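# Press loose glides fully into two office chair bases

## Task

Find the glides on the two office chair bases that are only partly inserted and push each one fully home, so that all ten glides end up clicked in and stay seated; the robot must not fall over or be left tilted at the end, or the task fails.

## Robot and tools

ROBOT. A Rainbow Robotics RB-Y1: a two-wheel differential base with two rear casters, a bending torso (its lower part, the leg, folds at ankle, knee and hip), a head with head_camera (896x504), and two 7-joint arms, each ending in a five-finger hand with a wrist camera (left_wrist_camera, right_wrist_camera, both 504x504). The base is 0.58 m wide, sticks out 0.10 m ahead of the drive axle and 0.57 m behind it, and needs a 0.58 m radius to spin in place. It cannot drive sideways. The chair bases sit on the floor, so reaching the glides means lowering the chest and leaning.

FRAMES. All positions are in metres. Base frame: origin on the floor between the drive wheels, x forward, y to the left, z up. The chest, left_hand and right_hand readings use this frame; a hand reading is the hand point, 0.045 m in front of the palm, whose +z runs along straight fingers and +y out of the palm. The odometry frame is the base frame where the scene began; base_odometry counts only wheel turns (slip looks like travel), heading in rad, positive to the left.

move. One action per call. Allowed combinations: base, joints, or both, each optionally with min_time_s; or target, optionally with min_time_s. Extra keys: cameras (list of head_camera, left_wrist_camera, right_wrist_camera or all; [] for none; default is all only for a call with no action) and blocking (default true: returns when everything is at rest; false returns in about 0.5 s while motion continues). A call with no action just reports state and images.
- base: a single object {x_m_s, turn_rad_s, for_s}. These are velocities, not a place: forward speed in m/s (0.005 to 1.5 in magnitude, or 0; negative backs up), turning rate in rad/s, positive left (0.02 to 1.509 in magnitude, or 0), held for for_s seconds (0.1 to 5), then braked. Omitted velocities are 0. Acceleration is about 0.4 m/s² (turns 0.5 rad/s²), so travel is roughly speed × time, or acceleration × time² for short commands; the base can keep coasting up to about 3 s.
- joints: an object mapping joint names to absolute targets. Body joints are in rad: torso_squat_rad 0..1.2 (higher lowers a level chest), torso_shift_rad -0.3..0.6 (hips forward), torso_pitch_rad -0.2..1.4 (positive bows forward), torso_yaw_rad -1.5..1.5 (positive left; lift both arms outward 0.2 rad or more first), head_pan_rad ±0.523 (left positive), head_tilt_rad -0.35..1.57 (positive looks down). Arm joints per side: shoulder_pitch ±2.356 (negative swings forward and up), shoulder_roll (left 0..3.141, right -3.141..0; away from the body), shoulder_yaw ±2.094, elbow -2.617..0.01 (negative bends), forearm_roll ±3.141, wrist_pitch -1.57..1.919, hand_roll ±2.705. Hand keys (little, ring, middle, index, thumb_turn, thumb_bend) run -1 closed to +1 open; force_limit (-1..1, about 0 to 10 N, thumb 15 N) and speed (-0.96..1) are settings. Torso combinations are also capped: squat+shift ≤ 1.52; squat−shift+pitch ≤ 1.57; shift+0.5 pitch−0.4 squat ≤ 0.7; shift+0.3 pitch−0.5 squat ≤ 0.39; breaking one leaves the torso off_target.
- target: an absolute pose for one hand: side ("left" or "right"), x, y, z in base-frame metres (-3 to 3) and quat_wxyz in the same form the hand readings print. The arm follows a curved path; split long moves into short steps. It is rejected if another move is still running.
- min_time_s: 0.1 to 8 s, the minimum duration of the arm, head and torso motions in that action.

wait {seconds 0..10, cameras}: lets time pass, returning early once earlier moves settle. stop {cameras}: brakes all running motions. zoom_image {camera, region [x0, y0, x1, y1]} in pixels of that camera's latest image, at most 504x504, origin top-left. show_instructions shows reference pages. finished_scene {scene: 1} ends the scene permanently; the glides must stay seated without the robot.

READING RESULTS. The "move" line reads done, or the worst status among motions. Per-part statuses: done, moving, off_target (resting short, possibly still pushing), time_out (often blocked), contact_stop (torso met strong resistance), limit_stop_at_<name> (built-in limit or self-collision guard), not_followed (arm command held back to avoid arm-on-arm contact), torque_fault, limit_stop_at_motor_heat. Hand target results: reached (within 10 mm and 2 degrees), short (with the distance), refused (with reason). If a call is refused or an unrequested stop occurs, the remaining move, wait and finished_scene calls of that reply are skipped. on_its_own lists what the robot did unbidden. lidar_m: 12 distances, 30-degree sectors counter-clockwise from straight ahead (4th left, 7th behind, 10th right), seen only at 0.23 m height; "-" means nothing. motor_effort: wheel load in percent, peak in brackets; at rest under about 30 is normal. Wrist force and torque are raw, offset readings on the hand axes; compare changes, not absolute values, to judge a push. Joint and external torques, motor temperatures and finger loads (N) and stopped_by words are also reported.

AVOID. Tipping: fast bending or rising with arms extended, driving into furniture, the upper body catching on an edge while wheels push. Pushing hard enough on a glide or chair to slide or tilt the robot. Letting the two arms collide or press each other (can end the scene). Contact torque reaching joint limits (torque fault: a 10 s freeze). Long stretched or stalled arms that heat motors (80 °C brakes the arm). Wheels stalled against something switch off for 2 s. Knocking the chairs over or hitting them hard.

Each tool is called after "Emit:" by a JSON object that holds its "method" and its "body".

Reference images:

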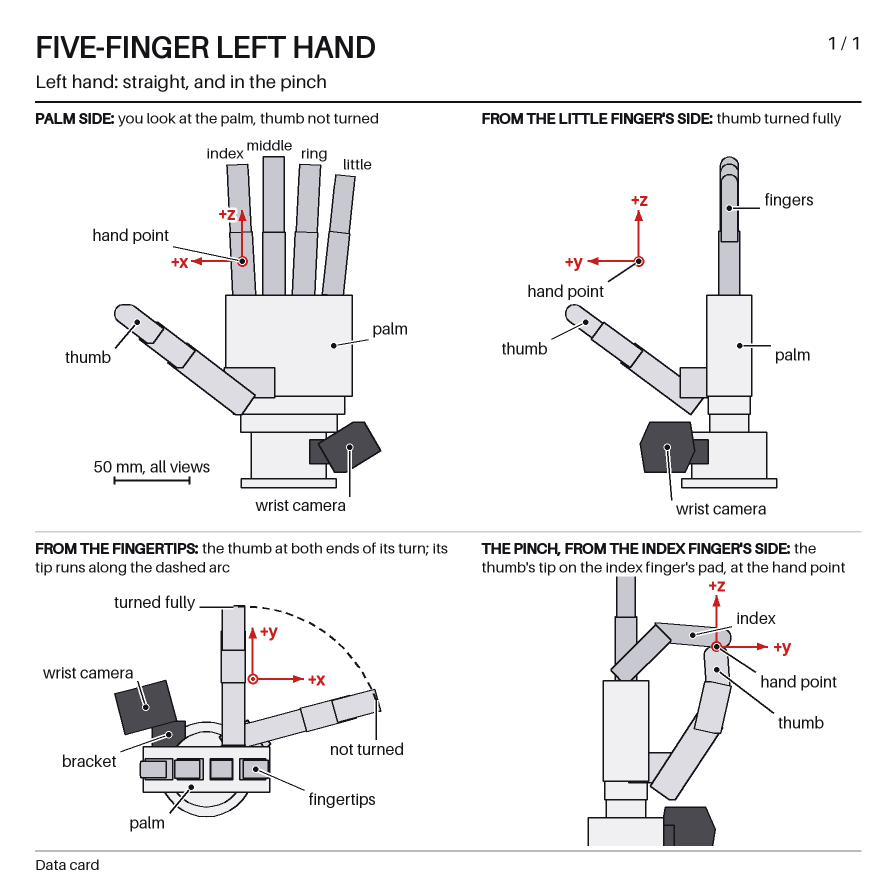

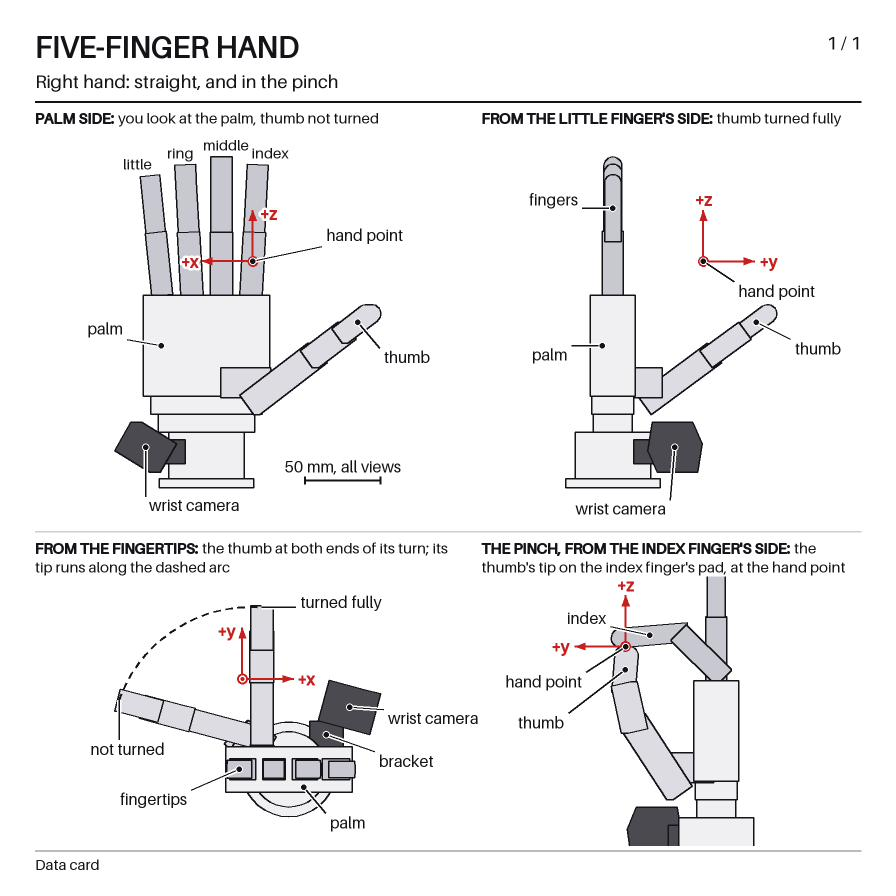

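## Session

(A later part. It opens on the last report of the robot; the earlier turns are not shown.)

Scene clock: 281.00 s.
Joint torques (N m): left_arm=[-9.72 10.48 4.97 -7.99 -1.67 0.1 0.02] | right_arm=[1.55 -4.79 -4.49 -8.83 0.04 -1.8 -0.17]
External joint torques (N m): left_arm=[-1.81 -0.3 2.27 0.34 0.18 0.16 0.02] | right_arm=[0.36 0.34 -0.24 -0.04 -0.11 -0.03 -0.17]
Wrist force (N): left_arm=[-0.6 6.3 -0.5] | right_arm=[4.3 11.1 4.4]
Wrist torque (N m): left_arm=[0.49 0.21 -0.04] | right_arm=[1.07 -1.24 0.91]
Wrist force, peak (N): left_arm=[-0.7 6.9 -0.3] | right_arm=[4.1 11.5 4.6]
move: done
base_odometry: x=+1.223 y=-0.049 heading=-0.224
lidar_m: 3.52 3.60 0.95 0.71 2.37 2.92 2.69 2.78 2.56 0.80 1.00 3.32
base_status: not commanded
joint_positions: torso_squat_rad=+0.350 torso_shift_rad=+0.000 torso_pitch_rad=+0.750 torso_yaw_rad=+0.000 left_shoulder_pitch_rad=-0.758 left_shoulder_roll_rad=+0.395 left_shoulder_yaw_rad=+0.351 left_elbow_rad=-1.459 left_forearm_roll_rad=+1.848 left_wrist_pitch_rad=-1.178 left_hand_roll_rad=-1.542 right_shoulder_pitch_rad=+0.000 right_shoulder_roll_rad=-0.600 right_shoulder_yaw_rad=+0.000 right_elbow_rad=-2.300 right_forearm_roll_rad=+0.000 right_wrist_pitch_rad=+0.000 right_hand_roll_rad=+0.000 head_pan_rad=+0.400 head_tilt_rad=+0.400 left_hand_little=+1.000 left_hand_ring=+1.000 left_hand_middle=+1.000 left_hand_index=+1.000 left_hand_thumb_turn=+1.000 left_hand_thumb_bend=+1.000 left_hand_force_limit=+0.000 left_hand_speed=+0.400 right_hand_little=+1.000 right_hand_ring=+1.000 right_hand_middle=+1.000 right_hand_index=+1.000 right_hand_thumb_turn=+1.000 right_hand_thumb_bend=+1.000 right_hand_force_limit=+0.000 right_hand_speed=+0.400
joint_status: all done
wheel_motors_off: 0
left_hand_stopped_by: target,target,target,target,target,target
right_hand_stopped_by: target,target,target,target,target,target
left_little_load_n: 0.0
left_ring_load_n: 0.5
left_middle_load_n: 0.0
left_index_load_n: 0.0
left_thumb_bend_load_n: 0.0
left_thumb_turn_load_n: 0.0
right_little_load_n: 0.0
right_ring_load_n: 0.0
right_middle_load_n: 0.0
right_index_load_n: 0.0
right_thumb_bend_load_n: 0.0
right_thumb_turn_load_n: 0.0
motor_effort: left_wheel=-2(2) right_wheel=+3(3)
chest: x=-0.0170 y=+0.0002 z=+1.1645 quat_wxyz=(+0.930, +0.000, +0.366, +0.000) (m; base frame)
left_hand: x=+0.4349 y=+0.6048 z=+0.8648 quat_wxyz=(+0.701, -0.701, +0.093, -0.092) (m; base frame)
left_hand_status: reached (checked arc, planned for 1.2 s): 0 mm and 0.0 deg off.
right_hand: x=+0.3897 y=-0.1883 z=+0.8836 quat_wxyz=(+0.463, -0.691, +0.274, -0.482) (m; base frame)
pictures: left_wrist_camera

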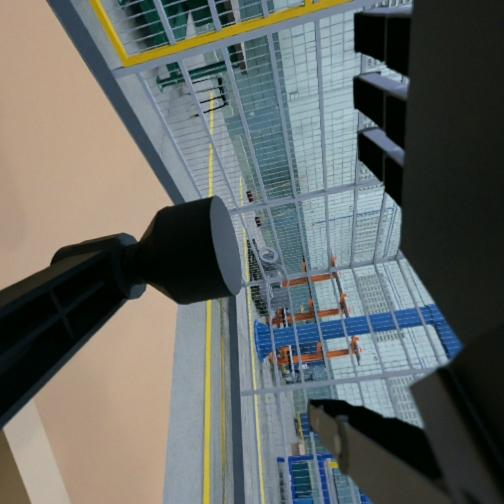

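Emit:
{"method": "move", "body": {"target": {"side":"left","x":0.42,"y":0.45,"z":0.92,"quat_wxyz":[0.701,-0.701,0.0923,-0.0923]}, "min_time_s": 1.2}}

Emit:
{"method": "move", "body": {"target": {"side":"left","x":0.55,"y":0.24,"z":0.88,"quat_wxyz":[0.701,-0.701,0.0923,-0.0923]}, "min_time_s": 1.5, "cameras": ["left_wrist_camera"]}}

Scene clock: 283.50 s.
Joint torques (N m): left_arm=[-10.67 1.72 -0.36 -8.62 -2.31 0.37 -0.29] | right_arm=[1.48 -4.8 -4.39 -8.88 -0.02 -1.76 -0.1]
External joint torques (N m): left_arm=[-1.88 -1.81 -0.58 -0.33 -0.41 -0.12 -0.3] | right_arm=[0.29 0.33 -0.14 -0.09 -0.17 0.02 -0.1]
Wrist force (N): left_arm=[-0.3 6.4 -0.5] | right_arm=[4.0 10.9 4.6]
Wrist torque (N m): left_arm=[0.47 0.21 -0.15] | right_arm=[1.07 -1.16 0.93]
Wrist force, peak (N): left_arm=[-0.3 6.8 -0.2] | right_arm=[4.4 11.4 4.7]
move: done
base_odometry: x=+1.223 y=-0.049 heading=-0.224
lidar_m: 3.54 3.60 0.95 0.71 2.37 2.94 2.70 2.76 2.57 0.79 1.01 3.31
base_status: not commanded
joint_positions: torso_squat_rad=+0.350 torso_shift_rad=+0.000 torso_pitch_rad=+0.750 torso_yaw_rad=+0.000 left_shoulder_pitch_rad=-0.764 left_shoulder_roll_rad=+0.113 left_shoulder_yaw_rad=+0.120 left_elbow_rad=-1.836 left_forearm_roll_rad=+1.624 left_wrist_pitch_rad=-1.439 left_hand_roll_rad=-1.823 right_shoulder_pitch_rad=+0.000 right_shoulder_roll_rad=-0.600 right_shoulder_yaw_rad=+0.000 right_elbow_rad=-2.300 right_forearm_roll_rad=+0.000 right_wrist_pitch_rad=+0.000 right_hand_roll_rad=+0.000 head_pan_rad=+0.400 head_tilt_rad=+0.400 left_hand_little=+1.000 left_hand_ring=+1.000 left_hand_middle=+1.000 left_hand_index=+1.000 left_hand_thumb_turn=+1.000 left_hand_thumb_bend=+1.000 left_hand_force_limit=+0.000 left_hand_speed=+0.400 right_hand_little=+1.000 right_hand_ring=+1.000 right_hand_middle=+1.000 right_hand_index=+1.000 right_hand_thumb_turn=+1.000 right_hand_thumb_bend=+1.000 right_hand_force_limit=+0.000 right_hand_speed=+0.400
joint_status: all done
wheel_motors_off: 0
left_hand_stopped_by: target,target,target,target,target,target
right_hand_stopped_by: target,target,target,target,target,target
left_little_load_n: 0.0
left_ring_load_n: 0.0
left_middle_load_n: 0.0
left_index_load_n: 0.0
left_thumb_bend_load_n: 0.0
left_thumb_turn_load_n: -0.5
right_little_load_n: 0.0
right_ring_load_n: 0.0
right_middle_load_n: 0.0
right_index_load_n: 0.0
right_thumb_bend_load_n: 0.0
right_thumb_turn_load_n: -0.5
motor_effort: left_wheel=-2(2) right_wheel=+3(3)
chest: x=-0.0170 y=+0.0002 z=+1.1644 quat_wxyz=(+0.930, +0.000, +0.366, +0.000) (m; base frame)
left_hand: x=+0.4200 y=+0.4504 z=+0.9198 quat_wxyz=(+0.701, -0.701, +0.092, -0.092) (m; base frame)
left_hand_status: reached (checked arc, planned for 1.2 s): 0 mm and 0.0 deg off.
right_hand: x=+0.3897 y=-0.1883 z=+0.8836 quat_wxyz=(+0.463, -0.691, +0.274, -0.482) (m; base frame)
pictures: none

Scene clock: 285.37 s.
Joint torques (N m): left_arm=[-17.93 -1.71 -2.43 -7.56 -2.22 -0.25 -0.1] | right_arm=[1.41 -4.88 -4.14 -8.9 -0.05 -1.74 -0.14]
External joint torques (N m): left_arm=[-1.98 -1.25 -1.51 0.41 -0.26 -0.22 -0.1] | right_arm=[0.22 0.26 0.11 -0.11 -0.2 0.04 -0.15]
Wrist force (N): left_arm=[-0.8 6.4 -0.1] | right_arm=[3.7 11.4 4.2]
Wrist torque (N m): left_arm=[0.45 0.28 -0.08] | right_arm=[1.14 -1.13 0.87]
Wrist force, peak (N): left_arm=[-0.3 6.9 -0.3] | right_arm=[4.2 11.5 4.7]
move: short
base_odometry: x=+1.223 y=-0.049 heading=-0.224
lidar_m: 3.53 3.61 0.94 0.71 2.38 2.94 2.71 2.77 2.56 0.79 1.02 3.33
base_status: not commanded
joint_positions: torso_squat_rad=+0.350 torso_shift_rad=+0.000 torso_pitch_rad=+0.750 torso_yaw_rad=+0.000 left_shoulder_pitch_rad=-1.238 left_shoulder_roll_rad=+0.000 left_shoulder_yaw_rad=-0.139 left_elbow_rad=-1.115 left_forearm_roll_rad=+1.620 left_wrist_pitch_rad=-1.570 left_hand_roll_rad=-1.548 right_shoulder_pitch_rad=+0.000 right_shoulder_roll_rad=-0.600 right_shoulder_yaw_rad=+0.000 right_elbow_rad=-2.300 right_forearm_roll_rad=+0.000 right_wrist_pitch_rad=+0.000 right_hand_roll_rad=+0.000 head_pan_rad=+0.400 head_tilt_rad=+0.400 left_hand_little=+1.000 left_hand_ring=+1.000 left_hand_middle=+1.000 left_hand_index=+1.000 left_hand_thumb_turn=+1.000 left_hand_thumb_bend=+1.000 left_hand_force_limit=+0.000 left_hand_speed=+0.400 right_hand_little=+1.000 right_hand_ring=+1.000 right_hand_middle=+1.000 right_hand_index=+1.000 right_hand_thumb_turn=+1.000 right_hand_thumb_bend=+1.000 right_hand_force_limit=+0.000 right_hand_speed=+0.400
joint_status: all done
wheel_motors_off: 0
left_hand_stopped_by: target,target,target,target,target,target
right_hand_stopped_by: target,target,target,target,target,target
left_little_load_n: 0.0
left_ring_load_n: 0.0
left_middle_load_n: -0.5
left_index_load_n: 0.0
left_thumb_bend_load_n: 0.0
left_thumb_turn_load_n: 0.0
right_little_load_n: 0.0
right_ring_load_n: 0.0
right_middle_load_n: 0.0
right_index_load_n: 0.0
right_thumb_bend_load_n: 0.0
right_thumb_turn_load_n: 0.0
motor_effort: left_wheel=-2(2) right_wheel=+3(3)
chest: x=-0.0170 y=+0.0002 z=+1.1645 quat_wxyz=(+0.930, +0.000, +0.366, +0.000) (m; base frame)
left_hand: x=+0.5501 y=+0.2407 z=+0.8799 quat_wxyz=(+0.664, -0.702, +0.182, -0.182) (m; base frame)
left_hand_status: short (checked arc, as near as the solve gets, planned for 1.5 s): 1 mm and 15.1 deg off. The place is met; only the turn is off.
right_hand: x=+0.3897 y=-0.1883 z=+0.8836 quat_wxyz=(+0.463, -0.691, +0.274, -0.482) (m; base frame)
pictures: left_wrist_camera

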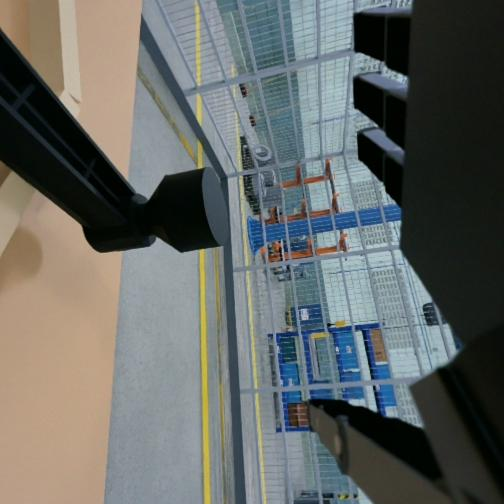

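Emit:
{"method": "zoom_image", "body": {"camera": "left_wrist_camera", "region": [70, 150, 250, 270]}}

Emit:
{"method": "zoom_image", "body": {"camera": "left_wrist_camera", "region": [110, 180, 180, 250]}}

Scaled by 2.800 from the camera's 504x504 image, which has a finer 720x720 frame.

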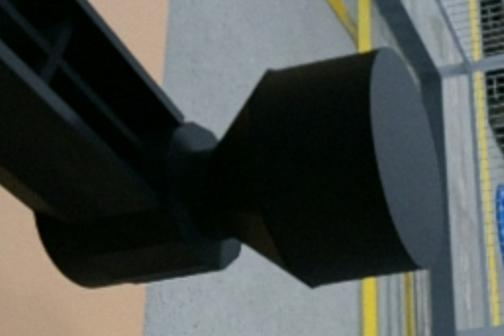

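Scaled by 7.200 from the camera's 504x504 image, which has a finer 720x720 frame.

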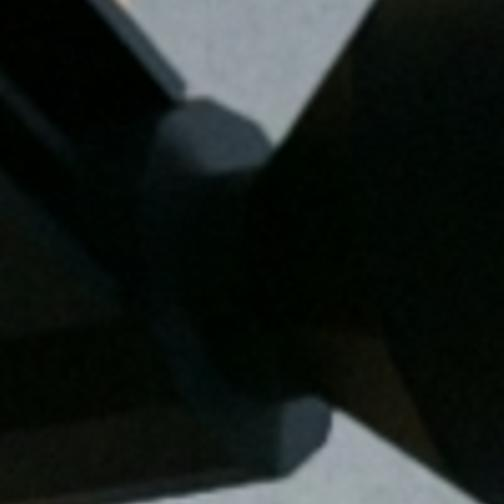

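Emit:
{"method": "move", "body": {"target": {"side":"left","x":0.42,"y":0.40,"z":0.98,"quat_wxyz":[0.701,-0.701,0.0923,-0.0923]}, "min_time_s": 1.2}}

Emit:
{"method": "move", "body": {"joints": {"left_shoulder_pitch_rad":-0.5,"left_shoulder_roll_rad":1.5,"left_shoulder_yaw_rad":0,"left_elbow_rad":-2.3,"left_forearm_roll_rad":0,"left_wrist_pitch_rad":0,"left_hand_roll_rad":0,"left_hand_little":-1,"left_hand_ring":-1,"left_hand_middle":-1,"left_hand_index":-1,"torso_pitch_rad":0.45,"head_pan_rad":0.52,"head_tilt_rad":0.65}, "min_time_s": 2, "cameras": ["head_camera"]}}

Scene clock: 288.07 s.
Joint torques (N m): left_arm=[-11.39 -0.31 -0.37 -7.92 -2.14 1.18 0.03] | right_arm=[1.41 -4.84 -4.37 -8.92 0.05 -1.78 -0.13]
External joint torques (N m): left_arm=[-1.45 -1.52 0.7 -0.25 -0.39 0.29 0.03] | right_arm=[0.22 0.3 -0.12 -0.13 -0.1 -0.01 -0.14]
Wrist force (N): left_arm=[-0.9 6.7 -0.6] | right_arm=[4.2 11.2 4.4]
Wrist torque (N m): left_arm=[0.52 0.29 -0.20] | right_arm=[1.08 -1.20 0.92]
Wrist force, peak (N): left_arm=[-0.4 7.2 -0.3] | right_arm=[4.1 11.6 4.6]
move: done
base_odometry: x=+1.223 y=-0.049 heading=-0.224
lidar_m: 3.52 3.59 0.93 0.70 2.38 2.93 2.71 2.78 2.57 0.79 1.01 3.32
base_status: not commanded
joint_positions: torso_squat_rad=+0.350 torso_shift_rad=+0.000 torso_pitch_rad=+0.750 torso_yaw_rad=+0.000 left_shoulder_pitch_rad=-0.858 left_shoulder_roll_rad=+0.000 left_shoulder_yaw_rad=+0.054 left_elbow_rad=-1.973 left_forearm_roll_rad=+1.499 left_wrist_pitch_rad=-1.485 left_hand_roll_rad=-2.041 right_shoulder_pitch_rad=+0.000 right_shoulder_roll_rad=-0.600 right_shoulder_yaw_rad=+0.000 right_elbow_rad=-2.300 right_forearm_roll_rad=+0.000 right_wrist_pitch_rad=+0.000 right_hand_roll_rad=+0.000 head_pan_rad=+0.400 head_tilt_rad=+0.400 left_hand_little=+1.000 left_hand_ring=+1.000 left_hand_middle=+1.000 left_hand_index=+1.000 left_hand_thumb_turn=+1.000 left_hand_thumb_bend=+1.000 left_hand_force_limit=+0.000 left_hand_speed=+0.400 right_hand_little=+1.000 right_hand_ring=+1.000 right_hand_middle=+1.000 right_hand_index=+1.000 right_hand_thumb_turn=+1.000 right_hand_thumb_bend=+1.000 right_hand_force_limit=+0.000 right_hand_speed=+0.400
joint_status: all done
wheel_motors_off: 0
left_hand_stopped_by: target,target,target,target,target,target
right_hand_stopped_by: target,target,target,target,target,target
left_little_load_n: 0.0
left_ring_load_n: -0.5
left_middle_load_n: 0.0
left_index_load_n: 0.0
left_thumb_bend_load_n: 0.0
left_thumb_turn_load_n: -0.5
right_little_load_n: 0.0
right_ring_load_n: 0.0
right_middle_load_n: 0.0
right_index_load_n: 0.0
right_thumb_bend_load_n: 0.0
right_thumb_turn_load_n: 0.0
motor_effort: left_wheel=-2(2) right_wheel=+3(3)
chest: x=-0.0170 y=+0.0002 z=+1.1644 quat_wxyz=(+0.930, +0.000, +0.366, +0.000) (m; base frame)
left_hand: x=+0.4201 y=+0.3997 z=+0.9803 quat_wxyz=(+0.702, -0.700, +0.091, -0.092) (m; base frame)
left_hand_status: reached (checked arc, planned for 1.2 s): 0 mm and 0.2 deg off.
right_hand: x=+0.3897 y=-0.1883 z=+0.8836 quat_wxyz=(+0.463, -0.691, +0.274, -0.482) (m; base frame)
pictures: none

Scene clock: 290.37 s.
Joint torques (N m): left_arm=[-9.88 10.45 8.92 -1.15 -0.09 -0.11 -0.32] | right_arm=[-2.52 -5.6 -5.39 -8.54 -0.05 -1.67 -0.16]
External joint torques (N m): left_arm=[-0.59 -0.57 -0.75 -0.41 -0.15 0.01 -0.28] | right_arm=[0.62 0.72 -0.31 -0.02 -0.19 -0.03 -0.16]
Wrist force (N): left_arm=[4.8 1.0 -0.8] | right_arm=[3.3 10.9 3.0]
Wrist torque (N m): left_arm=[0.17 -0.17 0.41] | right_arm=[1.17 -1.07 0.84]
Wrist force, peak (N): left_arm=[-1.0 7.5 -1.2] | right_arm=[4.1 11.6 4.5]
move: done
base_odometry: x=+1.223 y=-0.049 heading=-0.224
lidar_m: 3.52 3.58 0.93 0.71 2.36 2.93 2.70 2.78 2.57 0.80 1.02 3.32
base_status: not commanded
joint_positions: torso_squat_rad=+0.350 torso_shift_rad=+0.000 torso_pitch_rad=+0.450 torso_yaw_rad=+0.000 left_shoulder_pitch_rad=-0.500 left_shoulder_roll_rad=+1.500 left_shoulder_yaw_rad=+0.000 left_elbow_rad=-2.300 left_forearm_roll_rad=+0.000 left_wrist_pitch_rad=+0.000 left_hand_roll_rad=+0.000 right_shoulder_pitch_rad=+0.000 right_shoulder_roll_rad=-0.600 right_shoulder_yaw_rad=+0.000 right_elbow_rad=-2.300 right_forearm_roll_rad=+0.000 right_wrist_pitch_rad=+0.000 right_hand_roll_rad=+0.000 head_pan_rad=+0.520 head_tilt_rad=+0.650 left_hand_little=-1.000 left_hand_ring=-1.000 left_hand_middle=-1.000 left_hand_index=-1.000 left_hand_thumb_turn=+1.000 left_hand_thumb_bend=+1.000 left_hand_force_limit=+0.000 left_hand_speed=+0.400 right_hand_little=+1.000 right_hand_ring=+1.000 right_hand_middle=+1.000 right_hand_index=+1.000 right_hand_thumb_turn=+1.000 right_hand_thumb_bend=+1.000 right_hand_force_limit=+0.000 right_hand_speed=+0.400
joint_status: all done
wheel_motors_off: 0
left_hand_stopped_by: target,target,target,target,target,target
right_hand_stopped_by: target,target,target,target,target,target
left_little_load_n: 0.0
left_ring_load_n: 0.0
left_middle_load_n: 0.0
left_index_load_n: 0.0
left_thumb_bend_load_n: 0.0
left_thumb_turn_load_n: 0.0
right_little_load_n: 0.0
right_ring_load_n: 0.0
right_middle_load_n: 0.0
right_index_load_n: 0.0
right_thumb_bend_load_n: 0.0
right_thumb_turn_load_n: 0.0
motor_effort: left_wheel=-2(2) right_wheel=+3(3)
chest: x=-0.0933 y=+0.0003 z=+1.2167 quat_wxyz=(+0.975, +0.000, +0.223, +0.000) (m; base frame)
left_hand: x=+0.4222 y=+0.1259 z=+1.2711 quat_wxyz=(+0.655, +0.272, +0.618, -0.340) (m; base frame)
right_hand: x=+0.3782 y=-0.1882 z=+1.0685 quat_wxyz=(+0.499, -0.612, +0.202, -0.580) (m; base frame)
pictures: head_camera

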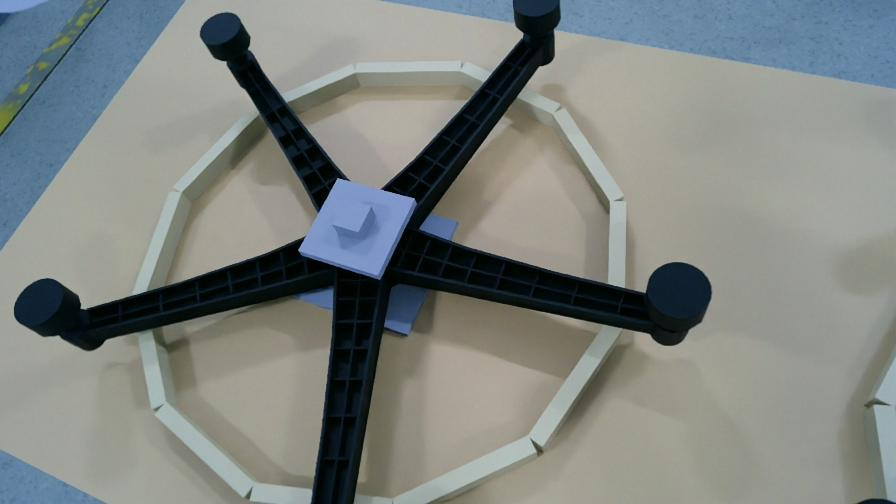

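Emit:
{"method": "move", "body": {"target": {"side":"left","x":0.046,"y":0.562,"z":0.96,"quat_wxyz":[0,-0.7071,0.7071,0]}, "min_time_s": 2}}

Emit:
{"method": "move", "body": {"target": {"side":"left","x":0.046,"y":0.562,"z":0.842,"quat_wxyz":[0,-0.7071,0.7071,0]}, "min_time_s": 1.5, "cameras": ["head_camera"]}}

Emit:
{"method": "zoom_image", "body": {"camera": "head_camera", "region": [0, 200, 200, 380]}}

Scene clock: 292.97 s.
Joint torques (N m): left_arm=[0.76 7.83 12.02 0.04 0.01 -0.12 -0.24] | right_arm=[-2.74 -5.9 -5.28 -8.54 0.02 -1.62 -0.12]
External joint torques (N m): left_arm=[0.4 -2.56 2.43 0.22 -0.05 -0.07 -0.24] | right_arm=[0.4 0.42 -0.19 -0.02 -0.12 0.03 -0.13]
Wrist force (N): left_arm=[-0.7 0.1 5.1] | right_arm=[3.3 10.7 3.2]
Wrist torque (N m): left_arm=[-0.26 0.38 0.04] | right_arm=[1.11 -1.09 0.84]
Wrist force, peak (N): left_arm=[3.0 3.9 3.7] | right_arm=[3.5 11.3 2.9]
move: done
base_odometry: x=+1.223 y=-0.049 heading=-0.224
lidar_m: 3.53 3.60 0.95 0.70 2.38 2.94 2.71 2.78 2.55 0.80 1.01 3.33
base_status: not commanded
joint_positions: torso_squat_rad=+0.350 torso_shift_rad=+0.000 torso_pitch_rad=+0.450 torso_yaw_rad=+0.000 left_shoulder_pitch_rad=+0.552 left_shoulder_roll_rad=+1.302 left_shoulder_yaw_rad=+0.806 left_elbow_rad=-1.632 left_forearm_roll_rad=+1.526 left_wrist_pitch_rad=+1.426 left_hand_roll_rad=-0.295 right_shoulder_pitch_rad=+0.000 right_shoulder_roll_rad=-0.600 right_shoulder_yaw_rad=+0.000 right_elbow_rad=-2.300 right_forearm_roll_rad=+0.000 right_wrist_pitch_rad=+0.000 right_hand_roll_rad=+0.000 head_pan_rad=+0.520 head_tilt_rad=+0.650 left_hand_little=-1.000 left_hand_ring=-1.000 left_hand_middle=-1.000 left_hand_index=-1.000 left_hand_thumb_turn=+1.000 left_hand_thumb_bend=+1.000 left_hand_force_limit=+0.000 left_hand_speed=+0.400 right_hand_little=+1.000 right_hand_ring=+1.000 right_hand_middle=+1.000 right_hand_index=+1.000 right_hand_thumb_turn=+1.000 right_hand_thumb_bend=+1.000 right_hand_force_limit=+0.000 right_hand_speed=+0.400
joint_status: all done
wheel_motors_off: 0
left_hand_stopped_by: target,target,target,target,target,target
right_hand_stopped_by: target,target,target,target,target,target
left_little_load_n: 0.0
left_ring_load_n: 0.0
left_middle_load_n: 0.0
left_index_load_n: 0.0
left_thumb_bend_load_n: 0.0
left_thumb_turn_load_n: 0.0
right_little_load_n: 0.0
right_ring_load_n: 0.0
right_middle_load_n: -0.5
right_index_load_n: 0.0
right_thumb_bend_load_n: 0.0
right_thumb_turn_load_n: 0.0
motor_effort: left_wheel=-2(2) right_wheel=+3(3)
chest: x=-0.0933 y=+0.0003 z=+1.2167 quat_wxyz=(+0.975, +0.000, +0.223, +0.000) (m; base frame)
left_hand: x=+0.0460 y=+0.5620 z=+0.9601 quat_wxyz=(+0.001, -0.707, +0.707, +0.000) (m; base frame)
left_hand_status: reached (checked arc, planned for 2.0 s): 0 mm and 0.1 deg off.
right_hand: x=+0.3782 y=-0.1882 z=+1.0685 quat_wxyz=(+0.499, -0.612, +0.202, -0.580) (m; base frame)
pictures: none

Scene clock: 294.80 s.
Joint torques (N m): left_arm=[-2 11.88 8.06 -0.41 -0.32 -0.09 -0.36] | right_arm=[-2.65 -5.87 -5.3 -8.54 -0.04 -1.58 -0.05]
External joint torques (N m): left_arm=[-1.72 -2.9 -0.52 0.25 -0.37 -0.04 -0.37] | right_arm=[0.49 0.45 -0.22 -0.02 -0.18 0.07 -0.06]
Wrist force (N): left_arm=[-0.4 0.1 5.2] | right_arm=[3.2 11.3 3.1]
Wrist torque (N m): left_arm=[-0.29 0.35 0.02] | right_arm=[1.22 -1.08 0.88]
Wrist force, peak (N): left_arm=[-0.7 0.1 5.5] | right_arm=[4.0 11.4 3.3]
move: done
base_odometry: x=+1.223 y=-0.049 heading=-0.224
lidar_m: 3.54 3.60 0.94 0.71 2.37 2.94 2.71 2.77 2.57 0.79 1.01 3.32
base_status: not commanded
joint_positions: torso_squat_rad=+0.350 torso_shift_rad=+0.000 torso_pitch_rad=+0.450 torso_yaw_rad=+0.000 left_shoulder_pitch_rad=+0.263 left_shoulder_roll_rad=+1.262 left_shoulder_yaw_rad=+0.315 left_elbow_rad=-1.441 left_forearm_roll_rad=+1.420 left_wrist_pitch_rad=+1.159 left_hand_roll_rad=-0.335 right_shoulder_pitch_rad=+0.000 right_shoulder_roll_rad=-0.600 right_shoulder_yaw_rad=+0.000 right_elbow_rad=-2.300 right_forearm_roll_rad=+0.000 right_wrist_pitch_rad=+0.000 right_hand_roll_rad=+0.000 head_pan_rad=+0.520 head_tilt_rad=+0.650 left_hand_little=-1.000 left_hand_ring=-1.000 left_hand_middle=-1.000 left_hand_index=-1.000 left_hand_thumb_turn=+1.000 left_hand_thumb_bend=+1.000 left_hand_force_limit=+0.000 left_hand_speed=+0.400 right_hand_little=+1.000 right_hand_ring=+1.000 right_hand_middle=+1.000 right_hand_index=+1.000 right_hand_thumb_turn=+1.000 right_hand_thumb_bend=+1.000 right_hand_force_limit=+0.000 right_hand_speed=+0.400
joint_status: all done
wheel_motors_off: 0
left_hand_stopped_by: target,target,target,target,target,target
right_hand_stopped_by: target,target,target,target,target,target
left_little_load_n: 0.0
left_ring_load_n: 0.0
left_middle_load_n: 0.0
left_index_load_n: 0.0
left_thumb_bend_load_n: 0.0
left_thumb_turn_load_n: 0.0
right_little_load_n: 0.0
right_ring_load_n: 0.0
right_middle_load_n: 0.0
right_index_load_n: 0.0
right_thumb_bend_load_n: 0.0
right_thumb_turn_load_n: 0.0
motor_effort: left_wheel=-2(2) right_wheel=+3(3)
chest: x=-0.0933 y=+0.0003 z=+1.2167 quat_wxyz=(+0.975, +0.000, +0.223, +0.000) (m; base frame)
left_hand: x=+0.0460 y=+0.5620 z=+0.8422 quat_wxyz=(+0.001, -0.707, +0.707, +0.000) (m; base frame)
left_hand_status: reached (checked arc, planned for 1.5 s): 0 mm and 0.1 deg off.
right_hand: x=+0.3782 y=-0.1882 z=+1.0685 quat_wxyz=(+0.499, -0.612, +0.202, -0.580) (m; base frame)
pictures: head_camera

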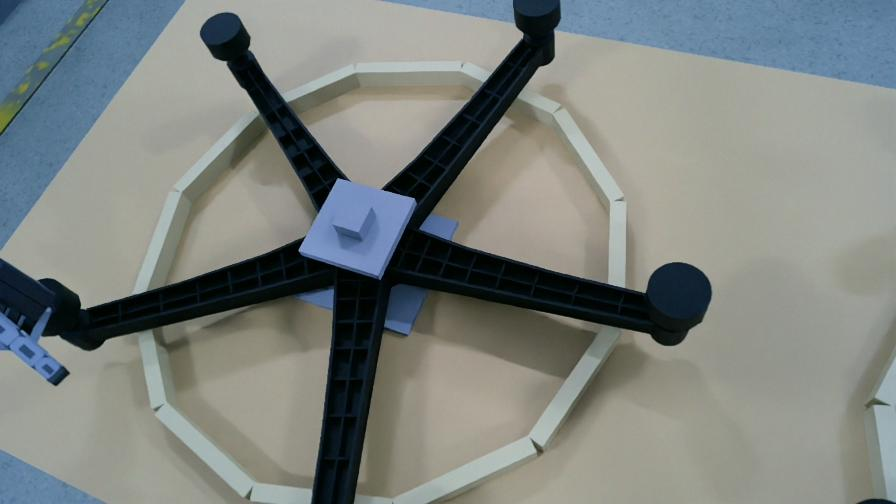

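Scaled by 2.520 from the camera's 896x504 image, which has a finer 1280x720 frame.

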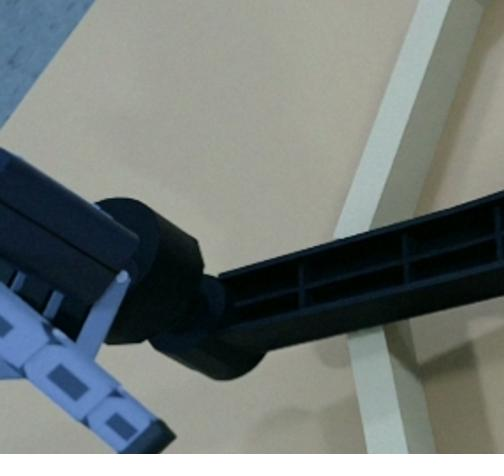

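Emit:
{"method": "move", "body": {"target": {"side":"left","x":0.083,"y":0.535,"z":0.855,"quat_wxyz":[0,-0.7071,0.7071,0]}, "min_time_s": 1, "cameras": ["head_camera"]}}

Emit:
{"method": "zoom_image", "body": {"camera": "head_camera", "region": [0, 200, 200, 380]}}

Scene clock: 297.30 s.
Joint torques (N m): left_arm=[-3.7 15.33 7.41 -1.39 -0.31 0.32 0.23] | right_arm=[-2.73 -5.85 -5.38 -8.46 0.01 -1.59 -0.13]
External joint torques (N m): left_arm=[-1.65 0.1 -1.41 -0.5 -0.37 0.37 0.23] | right_arm=[0.41 0.47 -0.29 0.06 -0.13 0.06 -0.14]
Wrist force (N): left_arm=[-0.4 0.1 5.3] | right_arm=[3.6 10.6 2.4]
Wrist torque (N m): left_arm=[-0.27 0.33 0.15] | right_arm=[1.15 -1.13 0.88]
Wrist force, peak (N): left_arm=[-0.6 0.2 5.4] | right_arm=[4.0 11.2 3.0]
move: done
base_odometry: x=+1.223 y=-0.049 heading=-0.224
lidar_m: 3.53 3.60 0.95 0.70 2.39 2.93 2.70 2.78 2.56 0.80 1.00 3.32
base_status: not commanded
joint_positions: torso_squat_rad=+0.350 torso_shift_rad=+0.000 torso_pitch_rad=+0.450 torso_yaw_rad=+0.000 left_shoulder_pitch_rad=+0.174 left_shoulder_roll_rad=+1.312 left_shoulder_yaw_rad=+0.263 left_elbow_rad=-1.513 left_forearm_roll_rad=+1.399 left_wrist_pitch_rad=+1.205 left_hand_roll_rad=-0.194 right_shoulder_pitch_rad=+0.000 right_shoulder_roll_rad=-0.600 right_shoulder_yaw_rad=+0.000 right_elbow_rad=-2.300 right_forearm_roll_rad=+0.000 right_wrist_pitch_rad=+0.000 right_hand_roll_rad=+0.000 head_pan_rad=+0.520 head_tilt_rad=+0.650 left_hand_little=-1.000 left_hand_ring=-1.000 left_hand_middle=-1.000 left_hand_index=-1.000 left_hand_thumb_turn=+1.000 left_hand_thumb_bend=+1.000 left_hand_force_limit=+0.000 left_hand_speed=+0.400 right_hand_little=+1.000 right_hand_ring=+1.000 right_hand_middle=+1.000 right_hand_index=+1.000 right_hand_thumb_turn=+1.000 right_hand_thumb_bend=+1.000 right_hand_force_limit=+0.000 right_hand_speed=+0.400
joint_status: all done
wheel_motors_off: 0
left_hand_stopped_by: target,target,target,target,target,target
right_hand_stopped_by: target,target,target,target,target,target
left_little_load_n: 0.0
left_ring_load_n: 0.0
left_middle_load_n: 0.0
left_index_load_n: 0.0
left_thumb_bend_load_n: 0.0
left_thumb_turn_load_n: 0.0
right_little_load_n: -0.5
right_ring_load_n: 0.0
right_middle_load_n: 0.0
right_index_load_n: 0.0
right_thumb_bend_load_n: 0.0
right_thumb_turn_load_n: 0.0
motor_effort: left_wheel=-2(2) right_wheel=+3(3)
chest: x=-0.0933 y=+0.0003 z=+1.2167 quat_wxyz=(+0.975, +0.000, +0.223, +0.000) (m; base frame)
left_hand: x=+0.0829 y=+0.5350 z=+0.8550 quat_wxyz=(+0.000, -0.707, +0.707, +0.000) (m; base frame)
left_hand_status: reached (checked arc, planned for 1.0 s): 0 mm and 0.1 deg off.
right_hand: x=+0.3782 y=-0.1882 z=+1.0685 quat_wxyz=(+0.499, -0.612, +0.202, -0.580) (m; base frame)
pictures: head_camera

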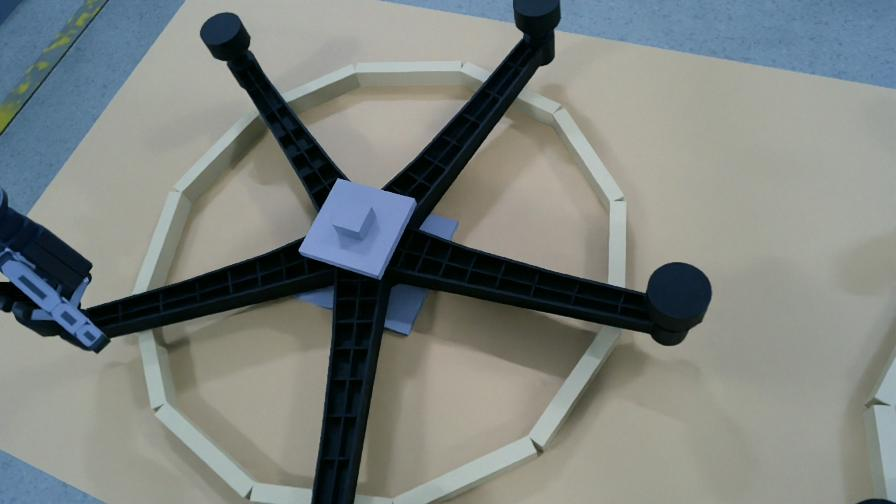

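Scaled by 2.520 from the camera's 896x504 image, which has a finer 1280x720 frame.

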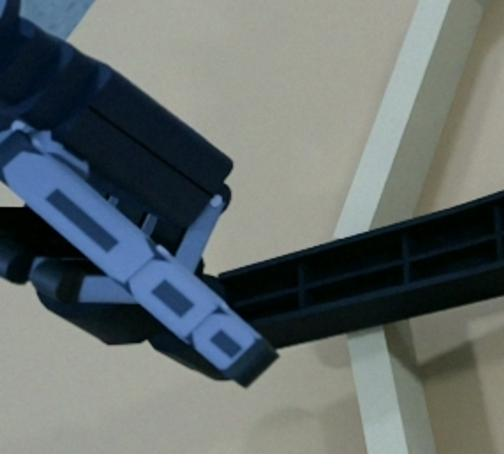

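Emit:
{"method": "move", "body": {"target": {"side":"left","x":0.080,"y":0.535,"z":0.842,"quat_wxyz":[0,-0.7071,0.7071,0]}, "min_time_s": 0.8}}

Emit:
{"method": "move", "body": {"target": {"side":"left","x":0.080,"y":0.535,"z":0.837,"quat_wxyz":[0,-0.7071,0.7071,0]}, "min_time_s": 0.8}}

Emit:
{"method": "move", "body": {"target": {"side":"left","x":0.080,"y":0.535,"z":0.832,"quat_wxyz":[0,-0.7071,0.7071,0]}, "min_time_s": 0.8, "cameras": ["head_camera"]}}

Scene clock: 298.87 s.
Joint torques (N m): left_arm=[-4.2 12.25 7.53 -0.55 -0.46 -0.35 -0.37] | right_arm=[-2.5 -5.92 -5.19 -8.55 -0.05 -1.63 -0.07]
External joint torques (N m): left_arm=[-2.24 -3.19 -1.16 0.45 -0.52 -0.3 -0.37] | right_arm=[0.63 0.4 -0.11 -0.03 -0.19 0.02 -0.08]
Wrist force (N): left_arm=[-0.4 0.2 5.3] | right_arm=[3.8 10.6 2.7]
Wrist torque (N m): left_arm=[-0.27 0.34 0.03] | right_arm=[1.13 -1.17 0.85]
Wrist force, peak (N): left_arm=[-0.4 0.1 5.4] | right_arm=[3.6 11.3 2.7]
move: done
base_odometry: x=+1.223 y=-0.049 heading=-0.224
lidar_m: 3.54 3.59 0.95 0.71 2.37 2.94 2.71 2.77 2.57 0.79 1.00 3.33
base_status: not commanded
joint_positions: torso_squat_rad=+0.350 torso_shift_rad=+0.000 torso_pitch_rad=+0.450 torso_yaw_rad=+0.000 left_shoulder_pitch_rad=+0.153 left_shoulder_roll_rad=+1.292 left_shoulder_yaw_rad=+0.228 left_elbow_rad=-1.496 left_forearm_roll_rad=+1.380 left_wrist_pitch_rad=+1.184 left_hand_roll_rad=-0.202 right_shoulder_pitch_rad=+0.000 right_shoulder_roll_rad=-0.600 right_shoulder_yaw_rad=+0.000 right_elbow_rad=-2.300 right_forearm_roll_rad=+0.000 right_wrist_pitch_rad=+0.000 right_hand_roll_rad=+0.000 head_pan_rad=+0.520 head_tilt_rad=+0.650 left_hand_little=-1.000 left_hand_ring=-1.000 left_hand_middle=-1.000 left_hand_index=-1.000 left_hand_thumb_turn=+1.000 left_hand_thumb_bend=+1.000 left_hand_force_limit=+0.000 left_hand_speed=+0.400 right_hand_little=+1.000 right_hand_ring=+1.000 right_hand_middle=+1.000 right_hand_index=+1.000 right_hand_thumb_turn=+1.000 right_hand_thumb_bend=+1.000 right_hand_force_limit=+0.000 right_hand_speed=+0.400
joint_status: all done
wheel_motors_off: 0
left_hand_stopped_by: target,target,target,target,target,target
right_hand_stopped_by: target,target,target,target,target,target
left_little_load_n: 0.0
left_ring_load_n: 0.0
left_middle_load_n: 0.0
left_index_load_n: 0.0
left_thumb_bend_load_n: 0.0
left_thumb_turn_load_n: 0.0
right_little_load_n: 0.0
right_ring_load_n: 0.0
right_middle_load_n: 0.0
right_index_load_n: -0.5
right_thumb_bend_load_n: 0.0
right_thumb_turn_load_n: -0.5
motor_effort: left_wheel=-2(2) right_wheel=+3(3)
chest: x=-0.0933 y=+0.0003 z=+1.2167 quat_wxyz=(+0.975, +0.000, +0.223, +0.000) (m; base frame)
left_hand: x=+0.0798 y=+0.5347 z=+0.8427 quat_wxyz=(+0.000, -0.707, +0.707, +0.000) (m; base frame)
left_hand_status: reached (checked arc, planned for 0.8 s): 1 mm and 0.1 deg off.
right_hand: x=+0.3782 y=-0.1882 z=+1.0685 quat_wxyz=(+0.499, -0.612, +0.202, -0.580) (m; base frame)
pictures: none

Scene clock: 300.00 s.
Joint torques (N m): left_arm=[-2.92 6.03 2.52 0.21 -0.53 -2.67 -0.55] | right_arm=[-2.61 -5.77 -5.28 -8.61 0.02 -1.57 -0.15]
External joint torques (N m): left_arm=[-0.89 -9.65 -6.13 1.24 -0.58 -2.62 -0.55] | right_arm=[0.54 0.54 -0.2 -0.09 -0.12 0.07 -0.16]
Wrist force (N): left_arm=[3.1 5.6 -26.6] | right_arm=[3.7 10.7 3.1]
Wrist torque (N m): left_arm=[0.65 -1.01 -0.11] | right_arm=[1.14 -1.16 0.88]
Wrist force, peak (N): left_arm=[3.3 5.5 -27.8] | right_arm=[3.7 11.1 3.2]
move: done
base_odometry: x=+1.223 y=-0.049 heading=-0.224
lidar_m: 3.54 3.60 0.94 0.71 2.37 2.94 2.70 2.77 2.57 0.80 1.01 3.31
base_status: not commanded
joint_positions: torso_squat_rad=+0.350 torso_shift_rad=+0.000 torso_pitch_rad=+0.450 torso_yaw_rad=+0.000 left_shoulder_pitch_rad=+0.133 left_shoulder_roll_rad=+1.285 left_shoulder_yaw_rad=+0.209 left_elbow_rad=-1.480 left_forearm_roll_rad=+1.372 left_wrist_pitch_rad=+1.178 left_hand_roll_rad=-0.207 right_shoulder_pitch_rad=+0.000 right_shoulder_roll_rad=-0.600 right_shoulder_yaw_rad=+0.000 right_elbow_rad=-2.300 right_forearm_roll_rad=+0.000 right_wrist_pitch_rad=+0.000 right_hand_roll_rad=+0.000 head_pan_rad=+0.520 head_tilt_rad=+0.650 left_hand_little=-1.000 left_hand_ring=-1.001 left_hand_middle=-1.000 left_hand_index=-1.000 left_hand_thumb_turn=+1.000 left_hand_thumb_bend=+1.000 left_hand_force_limit=+0.000 left_hand_speed=+0.400 right_hand_little=+1.000 right_hand_ring=+1.000 right_hand_middle=+1.000 right_hand_index=+1.000 right_hand_thumb_turn=+1.000 right_hand_thumb_bend=+1.000 right_hand_force_limit=+0.000 right_hand_speed=+0.400
joint_status: all done
wheel_motors_off: 0
left_hand_stopped_by: target,target,target,target,target,target
right_hand_stopped_by: target,target,target,target,target,target
left_little_load_n: -4.0
left_ring_load_n: -6.5
left_middle_load_n: -1.0
left_index_load_n: 0.0
left_thumb_bend_load_n: 0.0
left_thumb_turn_load_n: 0.0
right_little_load_n: 0.0
right_ring_load_n: 0.0
right_middle_load_n: 0.0
right_index_load_n: 0.0
right_thumb_bend_load_n: 0.0
right_thumb_turn_load_n: 0.0
motor_effort: left_wheel=-2(2) right_wheel=+3(3)
chest: x=-0.0935 y=-0.0001 z=+1.2167 quat_wxyz=(+0.975, +0.000, +0.223, +0.000) (m; base frame)
left_hand: x=+0.0806 y=+0.5354 z=+0.8385 quat_wxyz=(+0.001, -0.707, +0.707, +0.000) (m; base frame)
left_hand_status: reached (checked arc, planned for 0.8 s): 2 mm and 0.2 deg off.
right_hand: x=+0.3780 y=-0.1885 z=+1.0686 quat_wxyz=(+0.499, -0.611, +0.202, -0.580) (m; base frame)
pictures: none

Scene clock: 301.13 s.
Joint torques (N m): left_arm=[-1.14 -4.51 -5.3 1.83 -1.35 -7.11 -0.98] | right_arm=[-2.7 -5.9 -5.19 -8.49 0.05 -1.61 -0.1]
External joint torques (N m): left_arm=[0.99 -20.43 -13.91 2.88 -1.4 -7.05 -0.98] | right_arm=[0.48 0.4 -0.13 0.04 -0.09 0.04 -0.11]
Wrist force (N): left_arm=[10.7 15.1 -78.1] | right_arm=[3.7 10.8 2.5]
Wrist torque (N m): left_arm=[2.12 -3.23 -0.34] | right_arm=[1.16 -1.11 0.89]
Wrist force, peak (N): left_arm=[10.8 15.0 -79.4] | right_arm=[3.5 11.2 2.9]
move: done
base_odometry: x=+1.223 y=-0.049 heading=-0.224
lidar_m: 3.54 3.60 0.95 0.70 2.37 2.93 2.71 2.77 2.57 0.79 1.01 3.33
base_status: not commanded
joint_positions: torso_squat_rad=+0.350 torso_shift_rad=-0.001 torso_pitch_rad=+0.449 torso_yaw_rad=+0.001 left_shoulder_pitch_rad=+0.114 left_shoulder_roll_rad=+1.279 left_shoulder_yaw_rad=+0.191 left_elbow_rad=-1.464 left_forearm_roll_rad=+1.365 left_wrist_pitch_rad=+1.172 left_hand_roll_rad=-0.214 right_shoulder_pitch_rad=+0.000 right_shoulder_roll_rad=-0.600 right_shoulder_yaw_rad=+0.000 right_elbow_rad=-2.300 right_forearm_roll_rad=+0.000 right_wrist_pitch_rad=+0.000 right_hand_roll_rad=+0.000 head_pan_rad=+0.520 head_tilt_rad=+0.650 left_hand_little=-1.001 left_hand_ring=-1.002 left_hand_middle=-1.000 left_hand_index=-1.000 left_hand_thumb_turn=+1.000 left_hand_thumb_bend=+1.000 left_hand_force_limit=+0.000 left_hand_speed=+0.400 right_hand_little=+1.000 right_hand_ring=+1.000 right_hand_middle=+1.000 right_hand_index=+1.000 right_hand_thumb_turn=+1.000 right_hand_thumb_bend=+1.000 right_hand_force_limit=+0.000 right_hand_speed=+0.400
joint_status: all done
wheel_motors_off: 0
left_hand_stopped_by: target,target,target,target,target,target
right_hand_stopped_by: target,target,target,target,target,target
left_little_load_n: -9.5
left_ring_load_n: -18.0
left_middle_load_n: -1.0
left_index_load_n: 0.0
left_thumb_bend_load_n: 0.0
left_thumb_turn_load_n: 0.0
right_little_load_n: 0.0
right_ring_load_n: 0.0
right_middle_load_n: 0.0
right_index_load_n: 0.0
right_thumb_bend_load_n: 0.0
right_thumb_turn_load_n: 0.0
motor_effort: left_wheel=-2(2) right_wheel=+3(3)
chest: x=-0.0942 y=-0.0009 z=+1.2168 quat_wxyz=(+0.975, +0.001, +0.222, +0.000) (m; base frame)
left_hand: x=+0.0815 y=+0.5361 z=+0.8354 quat_wxyz=(+0.003, -0.706, +0.708, +0.001) (m; base frame)
left_hand_status: reached (checked arc, planned for 0.8 s): 4 mm and 0.4 deg off.
right_hand: x=+0.3776 y=-0.1891 z=+1.0690 quat_wxyz=(+0.500, -0.611, +0.202, -0.580) (m; base frame)
pictures: head_camera

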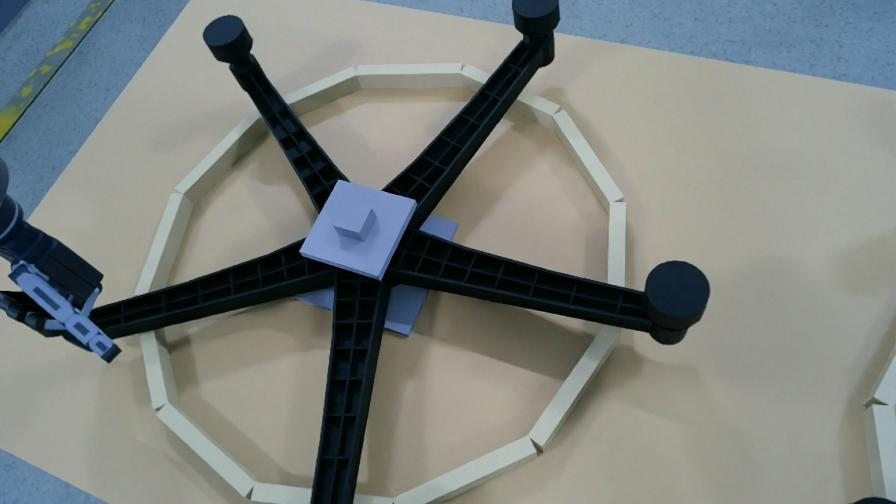

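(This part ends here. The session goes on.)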